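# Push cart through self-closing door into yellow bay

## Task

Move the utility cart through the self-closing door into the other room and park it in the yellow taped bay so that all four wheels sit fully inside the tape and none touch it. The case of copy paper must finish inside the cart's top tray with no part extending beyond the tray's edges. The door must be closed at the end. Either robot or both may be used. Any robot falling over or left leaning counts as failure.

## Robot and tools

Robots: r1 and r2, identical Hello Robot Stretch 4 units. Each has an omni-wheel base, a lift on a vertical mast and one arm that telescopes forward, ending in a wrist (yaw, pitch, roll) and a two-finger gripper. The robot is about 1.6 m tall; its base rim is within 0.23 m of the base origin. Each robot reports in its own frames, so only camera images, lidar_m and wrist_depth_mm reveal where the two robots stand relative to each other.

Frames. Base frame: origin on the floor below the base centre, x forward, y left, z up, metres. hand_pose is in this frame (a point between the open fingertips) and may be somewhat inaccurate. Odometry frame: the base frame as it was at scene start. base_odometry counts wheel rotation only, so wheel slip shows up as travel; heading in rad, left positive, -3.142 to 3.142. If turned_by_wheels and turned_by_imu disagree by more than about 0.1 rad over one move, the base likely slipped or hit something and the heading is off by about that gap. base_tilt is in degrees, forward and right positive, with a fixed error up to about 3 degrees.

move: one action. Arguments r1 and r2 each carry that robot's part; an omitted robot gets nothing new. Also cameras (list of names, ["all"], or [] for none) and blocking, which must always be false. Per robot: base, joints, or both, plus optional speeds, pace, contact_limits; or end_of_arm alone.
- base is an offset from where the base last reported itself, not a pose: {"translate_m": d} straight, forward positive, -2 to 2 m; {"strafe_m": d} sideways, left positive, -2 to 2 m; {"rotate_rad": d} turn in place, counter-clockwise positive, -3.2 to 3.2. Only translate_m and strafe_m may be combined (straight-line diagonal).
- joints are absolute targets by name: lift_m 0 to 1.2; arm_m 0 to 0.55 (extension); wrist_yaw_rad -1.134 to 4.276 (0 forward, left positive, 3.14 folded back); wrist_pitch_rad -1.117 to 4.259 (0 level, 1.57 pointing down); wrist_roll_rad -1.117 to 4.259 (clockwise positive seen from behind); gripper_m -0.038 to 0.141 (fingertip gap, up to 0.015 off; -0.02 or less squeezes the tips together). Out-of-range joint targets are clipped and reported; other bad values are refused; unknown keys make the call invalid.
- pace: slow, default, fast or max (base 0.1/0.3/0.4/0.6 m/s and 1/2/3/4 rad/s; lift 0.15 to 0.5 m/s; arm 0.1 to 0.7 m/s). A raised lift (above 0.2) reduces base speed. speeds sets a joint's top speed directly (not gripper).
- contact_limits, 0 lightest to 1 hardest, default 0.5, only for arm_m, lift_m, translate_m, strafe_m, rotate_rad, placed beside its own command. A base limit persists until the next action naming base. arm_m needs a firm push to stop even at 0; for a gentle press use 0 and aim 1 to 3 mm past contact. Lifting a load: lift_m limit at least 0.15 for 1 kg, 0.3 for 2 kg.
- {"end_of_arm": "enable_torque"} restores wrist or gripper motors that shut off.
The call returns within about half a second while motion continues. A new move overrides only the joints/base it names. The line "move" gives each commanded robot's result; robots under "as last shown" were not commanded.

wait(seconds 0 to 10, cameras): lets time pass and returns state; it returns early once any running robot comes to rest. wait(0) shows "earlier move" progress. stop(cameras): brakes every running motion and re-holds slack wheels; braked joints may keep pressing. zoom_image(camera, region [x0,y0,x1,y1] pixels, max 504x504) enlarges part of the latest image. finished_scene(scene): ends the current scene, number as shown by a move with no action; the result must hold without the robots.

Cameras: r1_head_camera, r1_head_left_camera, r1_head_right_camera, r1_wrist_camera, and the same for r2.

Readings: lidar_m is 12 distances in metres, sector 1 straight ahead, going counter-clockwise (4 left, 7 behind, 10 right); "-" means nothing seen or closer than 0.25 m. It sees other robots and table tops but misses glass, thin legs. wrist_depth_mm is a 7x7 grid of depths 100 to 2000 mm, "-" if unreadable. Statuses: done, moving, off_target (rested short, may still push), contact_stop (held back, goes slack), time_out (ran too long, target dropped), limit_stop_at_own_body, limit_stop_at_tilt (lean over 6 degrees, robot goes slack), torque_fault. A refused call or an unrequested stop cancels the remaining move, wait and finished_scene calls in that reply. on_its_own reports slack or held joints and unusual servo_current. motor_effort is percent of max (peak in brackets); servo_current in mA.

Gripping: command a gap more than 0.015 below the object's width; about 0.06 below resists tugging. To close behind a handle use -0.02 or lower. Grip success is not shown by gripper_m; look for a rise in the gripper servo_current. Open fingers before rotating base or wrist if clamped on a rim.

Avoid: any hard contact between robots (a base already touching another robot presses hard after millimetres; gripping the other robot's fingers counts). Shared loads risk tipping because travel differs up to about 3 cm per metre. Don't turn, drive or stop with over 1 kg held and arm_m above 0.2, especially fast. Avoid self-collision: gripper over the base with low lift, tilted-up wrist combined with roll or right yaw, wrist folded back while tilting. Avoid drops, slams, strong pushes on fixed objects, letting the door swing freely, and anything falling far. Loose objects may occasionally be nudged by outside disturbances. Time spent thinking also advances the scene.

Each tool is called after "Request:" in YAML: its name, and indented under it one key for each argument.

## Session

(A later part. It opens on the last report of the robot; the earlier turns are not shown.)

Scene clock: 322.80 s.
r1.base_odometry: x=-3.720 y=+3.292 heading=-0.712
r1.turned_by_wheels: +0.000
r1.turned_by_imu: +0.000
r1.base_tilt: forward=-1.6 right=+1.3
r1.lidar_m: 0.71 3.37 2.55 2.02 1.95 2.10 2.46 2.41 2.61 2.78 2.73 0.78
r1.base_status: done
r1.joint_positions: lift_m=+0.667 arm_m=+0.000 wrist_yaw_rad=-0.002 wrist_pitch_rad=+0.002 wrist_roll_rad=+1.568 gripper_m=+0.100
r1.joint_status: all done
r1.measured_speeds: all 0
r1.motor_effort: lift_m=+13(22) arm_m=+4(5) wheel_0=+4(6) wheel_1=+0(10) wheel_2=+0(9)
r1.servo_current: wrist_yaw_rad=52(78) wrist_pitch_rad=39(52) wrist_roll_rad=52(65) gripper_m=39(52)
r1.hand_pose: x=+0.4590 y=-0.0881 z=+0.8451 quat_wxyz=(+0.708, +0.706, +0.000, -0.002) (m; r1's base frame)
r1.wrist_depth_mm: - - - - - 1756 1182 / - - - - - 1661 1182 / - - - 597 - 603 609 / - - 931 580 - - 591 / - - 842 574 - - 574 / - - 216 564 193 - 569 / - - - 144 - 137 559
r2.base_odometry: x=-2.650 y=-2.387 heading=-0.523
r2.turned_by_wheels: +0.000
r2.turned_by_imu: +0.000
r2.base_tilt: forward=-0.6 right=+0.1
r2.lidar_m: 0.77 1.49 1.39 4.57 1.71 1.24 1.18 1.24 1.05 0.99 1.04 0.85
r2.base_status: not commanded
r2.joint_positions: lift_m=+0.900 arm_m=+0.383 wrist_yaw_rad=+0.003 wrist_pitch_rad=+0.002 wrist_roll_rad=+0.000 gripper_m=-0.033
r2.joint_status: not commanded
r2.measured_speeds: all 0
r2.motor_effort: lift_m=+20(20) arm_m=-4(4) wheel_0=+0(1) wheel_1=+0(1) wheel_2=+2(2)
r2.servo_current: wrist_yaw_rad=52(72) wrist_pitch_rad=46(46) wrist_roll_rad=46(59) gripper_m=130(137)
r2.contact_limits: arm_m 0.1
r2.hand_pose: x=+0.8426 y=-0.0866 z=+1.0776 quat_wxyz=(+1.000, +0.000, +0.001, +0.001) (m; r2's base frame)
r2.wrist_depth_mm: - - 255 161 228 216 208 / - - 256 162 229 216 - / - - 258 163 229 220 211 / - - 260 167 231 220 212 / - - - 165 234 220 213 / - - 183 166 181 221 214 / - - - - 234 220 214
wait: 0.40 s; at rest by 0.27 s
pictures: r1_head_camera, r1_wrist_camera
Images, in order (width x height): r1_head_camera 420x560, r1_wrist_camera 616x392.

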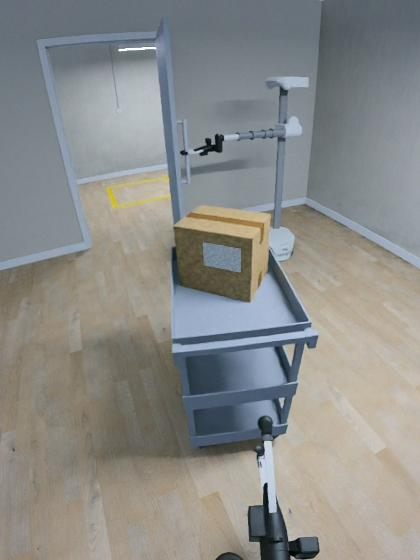

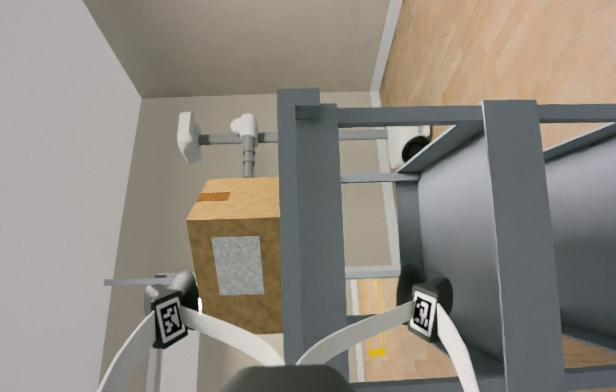

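Request:
move:
  blocking: false
  r1: {"base":{"translate_m":0.25,"strafe_m":-0.03},"joints":{"lift_m":0.677,"wrist_yaw_rad":0.11,"gripper_m":0.135}}

Request:
wait:
  seconds: 3

Request:
wait:
  seconds: 0.4
  cameras: ["r1_head_camera","r1_wrist_camera"]

Scene clock: 336.20 s.
move: r1 moving
r1.base_odometry: x=-3.699 y=+3.269 heading=-0.712
r1.turned_by_wheels: +0.000
r1.turned_by_imu: +0.000
r1.base_tilt: forward=-1.6 right=+1.2
r1.lidar_m: 0.68 3.35 2.59 2.01 1.97 2.14 2.51 2.46 2.66 2.73 2.73 0.76
r1.base_status: translate_m moving; strafe_m moving
r1.joint_positions: lift_m=+0.677 arm_m=+0.000 wrist_yaw_rad=+0.107 wrist_pitch_rad=+0.002 wrist_roll_rad=+1.568 gripper_m=+0.115
r1.joint_status: lift_m moving; wrist_yaw_rad moving; gripper_m moving
r1.measured_speeds: translate_m=+0.121 strafe_m=-0.015 rotate_rad=-0.004 lift_m=+0.000 arm_m=+0.000 wrist_yaw_rad=+0.000 wrist_pitch_rad=+0.000 wrist_roll_rad=+0.000
r1.motor_effort: lift_m=+25(27) arm_m=+4(5) wheel_0=+6(9) wheel_1=+3(5) wheel_2=-8(10)
r1.servo_current: wrist_yaw_rad=46(85) wrist_pitch_rad=39(46) wrist_roll_rad=72(72) gripper_m=78(78)
r1.hand_pose: x=+0.4669 y=-0.0561 z=+0.8541 quat_wxyz=(+0.707, +0.705, +0.039, +0.037) (m; r1's base frame)
r1.wrist_depth_mm: - - - - - 1756 1205 / - - - 549 - 559 564 / - - - 544 - - 544 / - - 798 768 - - 549 / - - 842 809 - - 544 / - - 866 535 196 207 539 / - - - 137 - 1576 535
r2: as last shown
r2.lidar_m: 0.80 1.52 1.39 4.57 1.71 1.22 1.16 1.24 1.05 1.00 1.03 0.86
r2.servo_current: wrist_yaw_rad=59(59) wrist_pitch_rad=39(46) wrist_roll_rad=52(52) gripper_m=130(130)
r2.contact_limits: arm_m 0.1
r2.wrist_depth_mm: - - 255 160 227 216 208 / - - 257 162 229 217 - / - - 257 163 230 220 210 / - - 260 167 232 220 211 / - - - 165 234 221 213 / - - 183 167 181 222 213 / - - - - 233 220 216
pictures: none

Scene clock: 338.00 s.
earlier move: r1 done
r1.base_odometry: x=-3.551 y=+3.106 heading=-0.712
r1.turned_by_wheels: +0.000
r1.turned_by_imu: +0.000
r1.base_tilt: forward=-1.5 right=+1.2
r1.lidar_m: 0.47 0.48 2.71 2.15 2.09 2.27 2.67 2.62 2.83 2.67 2.60 0.51
r1.base_status: done
r1.joint_positions: lift_m=+0.677 arm_m=+0.000 wrist_yaw_rad=+0.107 wrist_pitch_rad=+0.002 wrist_roll_rad=+1.568 gripper_m=+0.135
r1.joint_status: all done
r1.measured_speeds: all 0
r1.motor_effort: lift_m=+25(27) arm_m=+4(5) wheel_0=+2(9) wheel_1=+1(7) wheel_2=+0(10)
r1.servo_current: wrist_yaw_rad=59(85) wrist_pitch_rad=39(52) wrist_roll_rad=52(72) gripper_m=46(91)
r1.hand_pose: x=+0.4669 y=-0.0561 z=+0.8541 quat_wxyz=(+0.707, +0.705, +0.039, +0.037) (m; r1's base frame)
r1.wrist_depth_mm: - - - 273 - 1366 1078 / - - - - 340 1430 362 / - - - - - 904 - / - - 597 266 - - - / - - 564 266 325 - - / - 211 615 263 191 194 - / - - 683 142 - 1983 -
r2.base_odometry: x=-2.650 y=-2.387 heading=-0.523
r2.turned_by_wheels: +0.000
r2.turned_by_imu: +0.000
r2.base_tilt: forward=-0.6 right=+0.1
r2.lidar_m: 0.76 1.48 1.42 4.56 1.68 1.21 1.17 1.23 1.04 0.99 1.04 0.83
r2.base_status: not commanded
r2.joint_positions: lift_m=+0.900 arm_m=+0.383 wrist_yaw_rad=+0.003 wrist_pitch_rad=+0.002 wrist_roll_rad=+0.000 gripper_m=-0.033
r2.joint_status: not commanded
r2.measured_speeds: all 0
r2.motor_effort: lift_m=+20(20) arm_m=-4(4) wheel_0=+0(1) wheel_1=+0(1) wheel_2=+2(2)
r2.servo_current: wrist_yaw_rad=46(65) wrist_pitch_rad=39(52) wrist_roll_rad=46(59) gripper_m=130(137)
r2.contact_limits: arm_m 0.1
r2.hand_pose: x=+0.8426 y=-0.0866 z=+1.0776 quat_wxyz=(+1.000, +0.000, +0.001, +0.001) (m; r2's base frame)
r2.wrist_depth_mm: - - 255 161 227 216 208 / - - 256 162 229 216 - / - - 258 163 230 219 211 / - - 259 167 232 220 212 / - - - 165 233 221 213 / - - 183 167 181 220 213 / - - - - 233 220 214
wait: 1.80 of 3 s (r1 has come to rest)
pictures: none

Scene clock: 338.40 s.
r1.base_odometry: x=-3.551 y=+3.106 heading=-0.712
r1.turned_by_wheels: +0.000
r1.turned_by_imu: +0.000
r1.base_tilt: forward=-1.6 right=+1.3
r1.lidar_m: 0.46 0.48 2.72 2.13 2.09 2.23 2.67 2.64 2.88 2.66 2.59 0.52
r1.base_status: done
r1.joint_positions: lift_m=+0.677 arm_m=+0.000 wrist_yaw_rad=+0.107 wrist_pitch_rad=+0.002 wrist_roll_rad=+1.568 gripper_m=+0.135
r1.joint_status: all done
r1.measured_speeds: all 0
r1.motor_effort: lift_m=+25(27) arm_m=+4(5) wheel_0=+2(9) wheel_1=+1(7) wheel_2=+0(10)
r1.servo_current: wrist_yaw_rad=52(85) wrist_pitch_rad=46(52) wrist_roll_rad=52(72) gripper_m=39(91)
r1.hand_pose: x=+0.4669 y=-0.0561 z=+0.8541 quat_wxyz=(+0.707, +0.705, +0.039, +0.037) (m; r1's base frame)
r1.wrist_depth_mm: - - - 272 - 1397 1078 / - - - - 340 1397 359 / - - - - - 904 - / - - 597 266 - - - / - - 569 264 325 - - / - 210 603 262 191 195 - / - - 691 142 - 1863 -
r2.base_odometry: x=-2.650 y=-2.387 heading=-0.523
r2.turned_by_wheels: +0.000
r2.turned_by_imu: +0.000
r2.base_tilt: forward=-0.6 right=+0.1
r2.lidar_m: 0.77 1.50 1.39 4.58 1.68 1.23 1.17 1.23 1.07 0.99 1.05 0.87
r2.base_status: not commanded
r2.joint_positions: lift_m=+0.900 arm_m=+0.383 wrist_yaw_rad=+0.003 wrist_pitch_rad=+0.002 wrist_roll_rad=+0.000 gripper_m=-0.033
r2.joint_status: not commanded
r2.measured_speeds: all 0
r2.motor_effort: lift_m=+20(20) arm_m=-4(4) wheel_0=+0(1) wheel_1=-1(1) wheel_2=+2(2)
r2.servo_current: wrist_yaw_rad=46(65) wrist_pitch_rad=46(52) wrist_roll_rad=46(59) gripper_m=124(137)
r2.contact_limits: arm_m 0.1
r2.hand_pose: x=+0.8426 y=-0.0866 z=+1.0776 quat_wxyz=(+1.000, +0.000, +0.001, +0.001) (m; r2's base frame)
r2.wrist_depth_mm: - - 254 161 226 216 208 / - - 256 162 229 216 - / - - 258 163 229 219 211 / - - 259 167 232 220 212 / - - - 165 234 221 213 / - - 183 167 181 221 213 / - - - - 233 220 215
wait: 0.40 s; at rest by 0.27 s
pictures: r1_head_camera, r1_wrist_camera
Images, in order (width x height): r1_head_camera 420x560, r1_wrist_camera 616x392.

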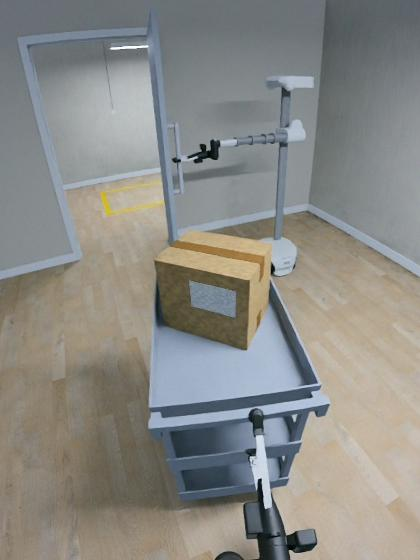

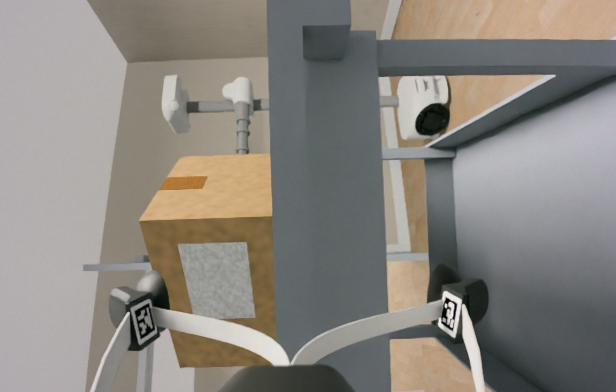

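Request:
move:
  blocking: false
  r1: {"base":{"translate_m":0.068,"strafe_m":0.04},"joints":{"lift_m":0.687},"pace":"slow"}

Request:
wait:
  seconds: 3

Request:
move:
  blocking: false
  r1: {"joints":{"gripper_m":-0.035}}

Request:
wait:
  seconds: 3

Request:
wait:
  seconds: 0.4
  cameras: ["r1_head_camera","r1_wrist_camera"]

Scene clock: 348.57 s.
move: r1 moving
r1.base_odometry: x=-3.536 y=+3.104 heading=-0.712
r1.turned_by_wheels: +0.000
r1.turned_by_imu: -0.001
r1.base_tilt: forward=-1.6 right=+1.3
r1.lidar_m: 0.45 0.47 2.72 2.14 2.09 2.23 2.72 2.66 2.86 2.66 2.60 0.52
r1.base_status: translate_m moving; strafe_m moving
r1.joint_positions: lift_m=+0.686 arm_m=+0.000 wrist_yaw_rad=+0.107 wrist_pitch_rad=+0.002 wrist_roll_rad=+1.568 gripper_m=+0.135
r1.joint_status: lift_m moving
r1.measured_speeds: translate_m=+0.047 strafe_m=+0.028 rotate_rad=-0.004 lift_m=+0.000 arm_m=+0.000 wrist_yaw_rad=+0.000 wrist_pitch_rad=+0.000 wrist_roll_rad=+0.000
r1.motor_effort: lift_m=+24(27) arm_m=+4(4) wheel_0=-4(4) wheel_1=+5(7) wheel_2=-5(6)
r1.servo_current: wrist_yaw_rad=46(59) wrist_pitch_rad=46(46) wrist_roll_rad=52(59) gripper_m=46(52)
r1.hand_pose: x=+0.4669 y=-0.0561 z=+0.8641 quat_wxyz=(+0.707, +0.705, +0.039, +0.037) (m; r1's base frame)
r1.wrist_depth_mm: - - - 265 330 1430 1118 / - - - - 338 1618 - / - - - 691 320 - - / - - 585 257 317 - - / - - 559 544 314 - - / - 209 585 252 191 193 - / - - 676 142 - 1921 -
r2: as last shown
r2.base_tilt: forward=-0.6 right=+0.0
r2.lidar_m: 0.78 1.51 1.39 4.52 1.71 1.23 1.16 1.23 1.02 1.01 1.04 0.85
r2.motor_effort: lift_m=+20(20) arm_m=-4(4) wheel_0=+0(0) wheel_1=+0(1) wheel_2=+2(2)
r2.servo_current: wrist_yaw_rad=59(65) wrist_pitch_rad=39(39) wrist_roll_rad=59(59) gripper_m=130(130)
r2.contact_limits: arm_m 0.1
r2.wrist_depth_mm: - - 255 160 227 215 208 / - - 256 163 229 216 - / - - 257 163 231 219 210 / - - 259 167 232 219 211 / - - - 165 233 220 213 / - - 183 167 181 221 213 / - - - - 234 220 214
pictures: none

Scene clock: 350.00 s.
earlier move: r1 done
r1.base_odometry: x=-3.473 y=+3.092 heading=-0.712
r1.turned_by_wheels: +0.000
r1.turned_by_imu: +0.000
r1.base_tilt: forward=-1.6 right=+1.3
r1.lidar_m: 0.40 0.39 2.71 2.12 2.07 2.24 2.78 2.72 2.93 2.68 2.60 0.45
r1.base_status: done
r1.joint_positions: lift_m=+0.686 arm_m=+0.000 wrist_yaw_rad=+0.107 wrist_pitch_rad=+0.002 wrist_roll_rad=+1.568 gripper_m=+0.135
r1.joint_status: all done
r1.measured_speeds: all 0
r1.motor_effort: lift_m=+25(27) arm_m=+4(4) wheel_0=-4(6) wheel_1=+3(7) wheel_2=-2(6)
r1.servo_current: wrist_yaw_rad=65(65) wrist_pitch_rad=46(52) wrist_roll_rad=59(59) gripper_m=46(52)
r1.hand_pose: x=+0.4669 y=-0.0561 z=+0.8641 quat_wxyz=(+0.707, +0.705, +0.039, +0.037) (m; r1's base frame)
r1.wrist_depth_mm: - - - 258 259 1808 1255 / - - - 258 257 1863 - / - - 621 254 256 - - / - 517 484 253 253 - - / - - 517 251 252 - - / - 210 549 251 249 195 - / - - - 142 249 1808 -
r2.base_odometry: x=-2.650 y=-2.387 heading=-0.523
r2.turned_by_wheels: +0.000
r2.turned_by_imu: +0.000
r2.base_tilt: forward=-0.7 right=+0.0
r2.lidar_m: 0.76 1.51 1.38 4.57 1.70 1.23 1.15 1.22 1.05 1.01 1.03 0.86
r2.base_status: not commanded
r2.joint_positions: lift_m=+0.900 arm_m=+0.383 wrist_yaw_rad=+0.003 wrist_pitch_rad=+0.002 wrist_roll_rad=+0.000 gripper_m=-0.033
r2.joint_status: not commanded
r2.measured_speeds: all 0
r2.motor_effort: lift_m=+20(20) arm_m=-4(4) wheel_0=+0(1) wheel_1=-1(1) wheel_2=+2(2)
r2.servo_current: wrist_yaw_rad=46(65) wrist_pitch_rad=46(46) wrist_roll_rad=33(65) gripper_m=124(130)
r2.contact_limits: arm_m 0.1
r2.hand_pose: x=+0.8426 y=-0.0866 z=+1.0776 quat_wxyz=(+1.000, +0.000, +0.001, +0.001) (m; r2's base frame)
r2.wrist_depth_mm: - - 254 161 227 216 208 / - - 256 162 229 218 - / - - 258 162 230 219 210 / - - 259 167 233 220 212 / - - - 165 233 221 213 / - - 183 166 181 221 213 / - - - - 233 219 215
wait: 1.43 of 3 s (r1 has come to rest)
pictures: none

Scene clock: 350.50 s.
move: r1 moving
r1.base_odometry: x=-3.473 y=+3.092 heading=-0.712
r1.turned_by_wheels: +0.000
r1.turned_by_imu: +0.000
r1.base_tilt: forward=-1.6 right=+1.3
r1.lidar_m: 0.39 0.42 2.71 2.13 2.10 2.23 2.76 2.71 2.93 2.67 2.62 0.46
r1.base_status: not commanded
r1.joint_positions: lift_m=+0.686 arm_m=+0.000 wrist_yaw_rad=+0.107 wrist_pitch_rad=+0.002 wrist_roll_rad=+1.568 gripper_m=+0.123
r1.joint_status: gripper_m moving
r1.measured_speeds: all 0
r1.motor_effort: lift_m=+25(25) arm_m=+4(5) wheel_0=-4(5) wheel_1=+3(4) wheel_2=-2(2)
r1.servo_current: wrist_yaw_rad=59(65) wrist_pitch_rad=39(52) wrist_roll_rad=59(59) gripper_m=78(85)
r1.hand_pose: x=+0.4669 y=-0.0561 z=+0.8641 quat_wxyz=(+0.707, +0.705, +0.039, +0.037) (m; r1's base frame)
r1.wrist_depth_mm: - - - 258 258 1756 1255 / - - - 257 257 1863 - / - - 621 255 255 - - / - 517 480 253 255 - - / - - 512 251 253 - - / - 214 549 250 250 186 - / - - - 148 249 1808 -
r2: as last shown
r2.base_tilt: forward=-0.6 right=+0.1
r2.lidar_m: 0.80 1.49 1.39 4.55 1.70 1.24 1.17 1.21 1.04 1.00 1.06 0.84
r2.motor_effort: lift_m=+20(20) arm_m=-4(4) wheel_0=+0(1) wheel_1=+0(1) wheel_2=+2(2)
r2.servo_current: wrist_yaw_rad=33(52) wrist_pitch_rad=39(46) wrist_roll_rad=52(59) gripper_m=124(137)
r2.contact_limits: arm_m 0.1
r2.wrist_depth_mm: - - 254 161 227 216 207 / - - 257 162 229 217 - / - - 257 163 230 220 211 / - - 259 167 233 218 211 / - - - 165 233 221 213 / - - 183 167 181 221 213 / - - - - 234 220 214
pictures: none

Scene clock: 352.47 s.
earlier move: r1 done
r1.base_odometry: x=-3.473 y=+3.092 heading=-0.712
r1.turned_by_wheels: +0.000
r1.turned_by_imu: +0.000
r1.base_tilt: forward=-1.6 right=+1.3
r1.lidar_m: 0.40 0.41 2.72 2.13 2.09 2.20 2.77 2.71 2.92 2.67 2.62 0.43
r1.base_status: not commanded
r1.joint_positions: lift_m=+0.686 arm_m=+0.000 wrist_yaw_rad=+0.108 wrist_pitch_rad=+0.005 wrist_roll_rad=+1.568 gripper_m=-0.034
r1.joint_status: all done
r1.measured_speeds: all 0
r1.motor_effort: lift_m=+25(25) arm_m=-3(5) wheel_0=-4(5) wheel_1=+3(4) wheel_2=-1(2)
r1.servo_current: wrist_yaw_rad=33(72) wrist_pitch_rad=39(52) wrist_roll_rad=65(65) gripper_m=85(215)
r1.hand_pose: x=+0.4671 y=-0.0557 z=+0.8634 quat_wxyz=(+0.707, +0.705, +0.040, +0.037) (m; r1's base frame)
r1.wrist_depth_mm: - - - 243 243 1708 1205 / - - - 244 242 1661 - / - - 564 243 243 - - / - 469 469 242 242 - - / - - 512 242 244 - - / - - 204 194 181 - - / - 156 - 146 242 141 -
r2.base_odometry: x=-2.650 y=-2.387 heading=-0.523
r2.turned_by_wheels: +0.000
r2.turned_by_imu: +0.000
r2.base_tilt: forward=-0.6 right=+0.1
r2.lidar_m: 0.80 1.52 1.41 4.58 1.69 1.23 1.17 1.20 1.02 1.01 1.04 0.86
r2.base_status: not commanded
r2.joint_positions: lift_m=+0.900 arm_m=+0.383 wrist_yaw_rad=+0.003 wrist_pitch_rad=+0.002 wrist_roll_rad=+0.000 gripper_m=-0.033
r2.joint_status: not commanded
r2.measured_speeds: all 0
r2.motor_effort: lift_m=+20(20) arm_m=-4(4) wheel_0=+0(1) wheel_1=-1(1) wheel_2=+2(2)
r2.servo_current: wrist_yaw_rad=46(59) wrist_pitch_rad=39(46) wrist_roll_rad=46(59) gripper_m=130(137)
r2.contact_limits: arm_m 0.1
r2.hand_pose: x=+0.8426 y=-0.0866 z=+1.0776 quat_wxyz=(+1.000, +0.000, +0.001, +0.001) (m; r2's base frame)
r2.wrist_depth_mm: - - 254 161 227 216 208 / - - 256 162 229 217 - / - - 257 163 229 220 210 / - - 259 167 232 218 212 / - - - 165 233 220 213 / - - 184 167 181 221 214 / - - - - 233 220 214
wait: 1.97 of 3 s (r1 has come to rest)
pictures: none

Scene clock: 352.87 s.
r1.base_odometry: x=-3.473 y=+3.092 heading=-0.712
r1.turned_by_wheels: +0.000
r1.turned_by_imu: +0.000
r1.base_tilt: forward=-1.6 right=+1.2
r1.lidar_m: 0.41 0.39 2.70 2.13 2.09 2.22 2.76 2.72 2.90 2.67 2.61 0.45
r1.base_status: not commanded
r1.joint_positions: lift_m=+0.686 arm_m=+0.000 wrist_yaw_rad=+0.108 wrist_pitch_rad=+0.005 wrist_roll_rad=+1.568 gripper_m=-0.034
r1.joint_status: all done
r1.measured_speeds: all 0
r1.motor_effort: lift_m=+25(25) arm_m=-4(5) wheel_0=-3(5) wheel_1=+3(4) wheel_2=-1(2)
r1.servo_current: wrist_yaw_rad=59(72) wrist_pitch_rad=52(52) wrist_roll_rad=39(65) gripper_m=85(215)
r1.hand_pose: x=+0.4671 y=-0.0557 z=+0.8634 quat_wxyz=(+0.707, +0.705, +0.040, +0.037) (m; r1's base frame)
r1.wrist_depth_mm: - - - 244 244 1708 1205 / - - - 243 244 1661 - / - - 554 242 243 - - / - 473 469 242 243 - - / - - 508 241 243 - - / - - 204 193 181 - - / - 157 - 146 242 141 -
r2.base_odometry: x=-2.650 y=-2.387 heading=-0.523
r2.turned_by_wheels: +0.000
r2.turned_by_imu: +0.000
r2.base_tilt: forward=-0.6 right=+0.0
r2.lidar_m: 0.78 1.51 1.39 4.56 1.68 1.24 1.16 1.25 1.06 0.99 1.05 0.84
r2.base_status: not commanded
r2.joint_positions: lift_m=+0.900 arm_m=+0.383 wrist_yaw_rad=+0.003 wrist_pitch_rad=+0.002 wrist_roll_rad=+0.000 gripper_m=-0.033
r2.joint_status: not commanded
r2.measured_speeds: all 0
r2.motor_effort: lift_m=+20(20) arm_m=-4(4) wheel_0=+0(1) wheel_1=+0(1) wheel_2=+2(2)
r2.servo_current: wrist_yaw_rad=46(59) wrist_pitch_rad=39(46) wrist_roll_rad=39(59) gripper_m=130(137)
r2.contact_limits: arm_m 0.1
r2.hand_pose: x=+0.8426 y=-0.0866 z=+1.0776 quat_wxyz=(+1.000, +0.000, +0.001, +0.001) (m; r2's base frame)
r2.wrist_depth_mm: - - 254 161 226 216 207 / - - 257 162 229 217 - / - - 258 163 230 220 211 / - - 259 167 233 219 212 / - - - 165 234 221 213 / - - 183 166 181 220 213 / - - - - 234 220 214
wait: 0.40 s; at rest by 0.27 s
pictures: r1_head_camera, r1_wrist_camera
Images, in order (width x height): r1_head_camera 420x560, r1_wrist_camera 616x392.

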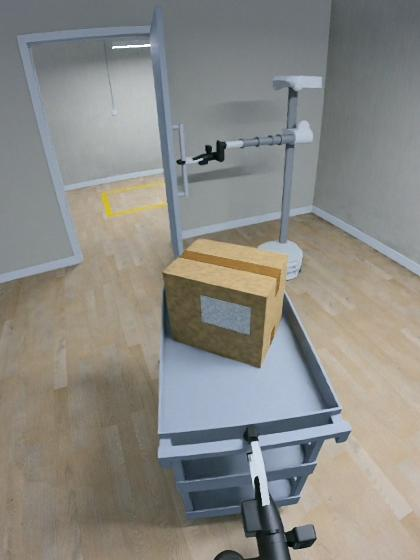

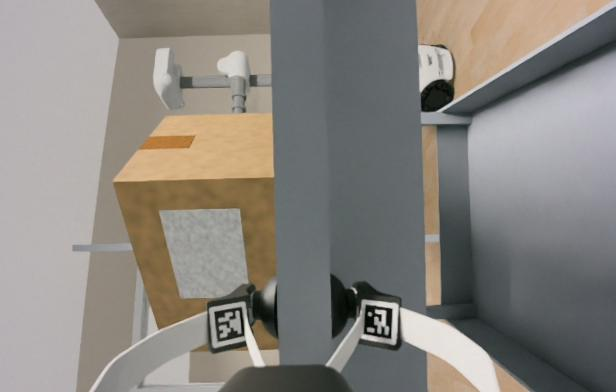

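Request:
move:
  blocking: false
  r1: {"base":{"translate_m":0.6,"strafe_m":0.13},"pace":"slow","contact_limits":{"translate_m":0.8}}

Request:
wait:
  seconds: 6.5
  cameras: ["r1_head_camera","r1_wrist_camera"]

Scene clock: 376.27 s.
move: r1 moving
r1.base_odometry: x=-3.462 y=+3.086 heading=-0.712
r1.turned_by_wheels: +0.000
r1.turned_by_imu: +0.000
r1.base_tilt: forward=-1.6 right=+1.2
r1.lidar_m: 0.37 0.40 2.70 2.14 2.09 2.20 2.79 2.73 2.94 2.66 2.60 0.44
r1.base_status: translate_m moving; strafe_m moving
r1.joint_positions: lift_m=+0.686 arm_m=+0.000 wrist_yaw_rad=+0.108 wrist_pitch_rad=+0.005 wrist_roll_rad=+1.568 gripper_m=-0.034
r1.joint_status: not commanded
r1.measured_speeds: translate_m=+0.048 strafe_m=+0.010 rotate_rad=+0.000 lift_m=+0.000 arm_m=+0.000 wrist_yaw_rad=+0.000 wrist_pitch_rad=+0.000 wrist_roll_rad=+0.000
r1.motor_effort: lift_m=+25(25) arm_m=-4(4) wheel_0=+5(6) wheel_1=+5(8) wheel_2=-6(6)
r1.servo_current: wrist_yaw_rad=59(59) wrist_pitch_rad=46(52) wrist_roll_rad=52(65) gripper_m=72(91)
r1.contact_limits: translate_m 0.8
r1.hand_pose: x=+0.4671 y=-0.0557 z=+0.8634 quat_wxyz=(+0.707, +0.705, +0.040, +0.037) (m; r1's base frame)
r1.wrist_depth_mm: - - - - 243 1756 1205 / - - - 241 242 1708 - / - - 580 240 240 - - / - 469 469 237 239 - - / - 517 500 177 238 - - / - - 208 191 180 - - / - 155 597 149 236 - -
r2: as last shown
r2.base_tilt: forward=-0.7 right=+0.1
r2.lidar_m: 0.78 1.47 1.40 4.58 1.68 1.24 1.16 1.26 1.06 0.99 1.06 0.85
r2.motor_effort: lift_m=+20(20) arm_m=-4(4) wheel_0=+0(0) wheel_1=+0(1) wheel_2=+2(2)
r2.servo_current: wrist_yaw_rad=46(59) wrist_pitch_rad=46(52) wrist_roll_rad=59(59) gripper_m=124(130)
r2.contact_limits: arm_m 0.1
r2.wrist_depth_mm: - - 255 162 227 216 208 / - - 257 162 229 217 - / - - 258 163 229 219 210 / - - 259 167 232 219 212 / - - - 165 233 221 213 / - - 184 166 181 221 213 / - - - - 234 220 215
pictures: none

Scene clock: 382.77 s.
earlier move: r1 moving
r1.base_odometry: x=-2.935 y=+2.799 heading=-0.712
r1.turned_by_wheels: +0.000
r1.turned_by_imu: +0.001
r1.base_tilt: forward=-1.6 right=+1.3
r1.lidar_m: 0.36 0.38 2.68 2.25 2.19 2.38 3.38 3.31 3.26 2.54 2.50 0.46
r1.base_status: translate_m moving; strafe_m moving
r1.joint_positions: lift_m=+0.686 arm_m=+0.000 wrist_yaw_rad=+0.109 wrist_pitch_rad=+0.007 wrist_roll_rad=+1.568 gripper_m=-0.034
r1.joint_status: not commanded
r1.measured_speeds: translate_m=+0.012 strafe_m=+0.003 rotate_rad=-0.001 lift_m=+0.000 arm_m=+0.000 wrist_yaw_rad=+0.000 wrist_pitch_rad=+0.000 wrist_roll_rad=+0.000
r1.motor_effort: lift_m=+25(25) arm_m=+5(5) wheel_0=+6(9) wheel_1=+3(8) wheel_2=-2(12)
r1.servo_current: wrist_yaw_rad=52(72) wrist_pitch_rad=46(59) wrist_roll_rad=46(72) gripper_m=59(91)
r1.contact_limits: translate_m 0.8
r1.hand_pose: x=+0.4670 y=-0.0555 z=+0.8627 quat_wxyz=(+0.707, +0.705, +0.041, +0.036) (m; r1's base frame)
r1.wrist_depth_mm: - - - 235 236 1430 1229 / - - - 234 234 1537 - / - - 574 231 234 - - / - 462 455 170 232 - - / - 496 488 170 231 - - / - - 512 - 182 - - / - - 180 - 227 - -
r2.base_odometry: x=-2.650 y=-2.387 heading=-0.523
r2.turned_by_wheels: +0.000
r2.turned_by_imu: +0.001
r2.base_tilt: forward=-0.6 right=+0.0
r2.lidar_m: 0.78 0.89 1.13 4.57 1.65 1.25 1.17 1.25 1.05 1.01 1.04 0.86
r2.base_status: not commanded
r2.joint_positions: lift_m=+0.900 arm_m=+0.383 wrist_yaw_rad=+0.003 wrist_pitch_rad=+0.002 wrist_roll_rad=+0.000 gripper_m=-0.033
r2.joint_status: not commanded
r2.measured_speeds: all 0
r2.motor_effort: lift_m=+20(20) arm_m=-4(4) wheel_0=+0(1) wheel_1=+0(1) wheel_2=+2(2)
r2.servo_current: wrist_yaw_rad=52(65) wrist_pitch_rad=39(52) wrist_roll_rad=46(59) gripper_m=124(137)
r2.contact_limits: arm_m 0.1
r2.hand_pose: x=+0.8426 y=-0.0866 z=+1.0776 quat_wxyz=(+1.000, +0.000, +0.001, +0.001) (m; r2's base frame)
r2.wrist_depth_mm: - - 255 161 227 216 207 / - - 256 162 229 217 - / - - 258 163 229 219 211 / - - 260 167 232 219 211 / - - - 165 235 220 212 / - - 183 167 181 221 213 / - - - - 234 220 216
wait: 6.50 s; no rest
pictures: r1_head_camera, r1_wrist_camera
Images, in order (width x height): r1_head_camera 420x560, r1_wrist_camera 616x392.

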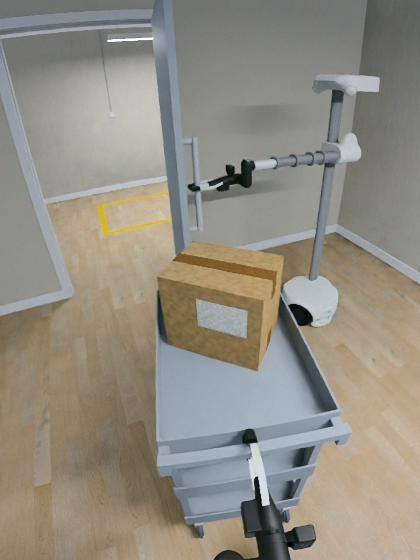

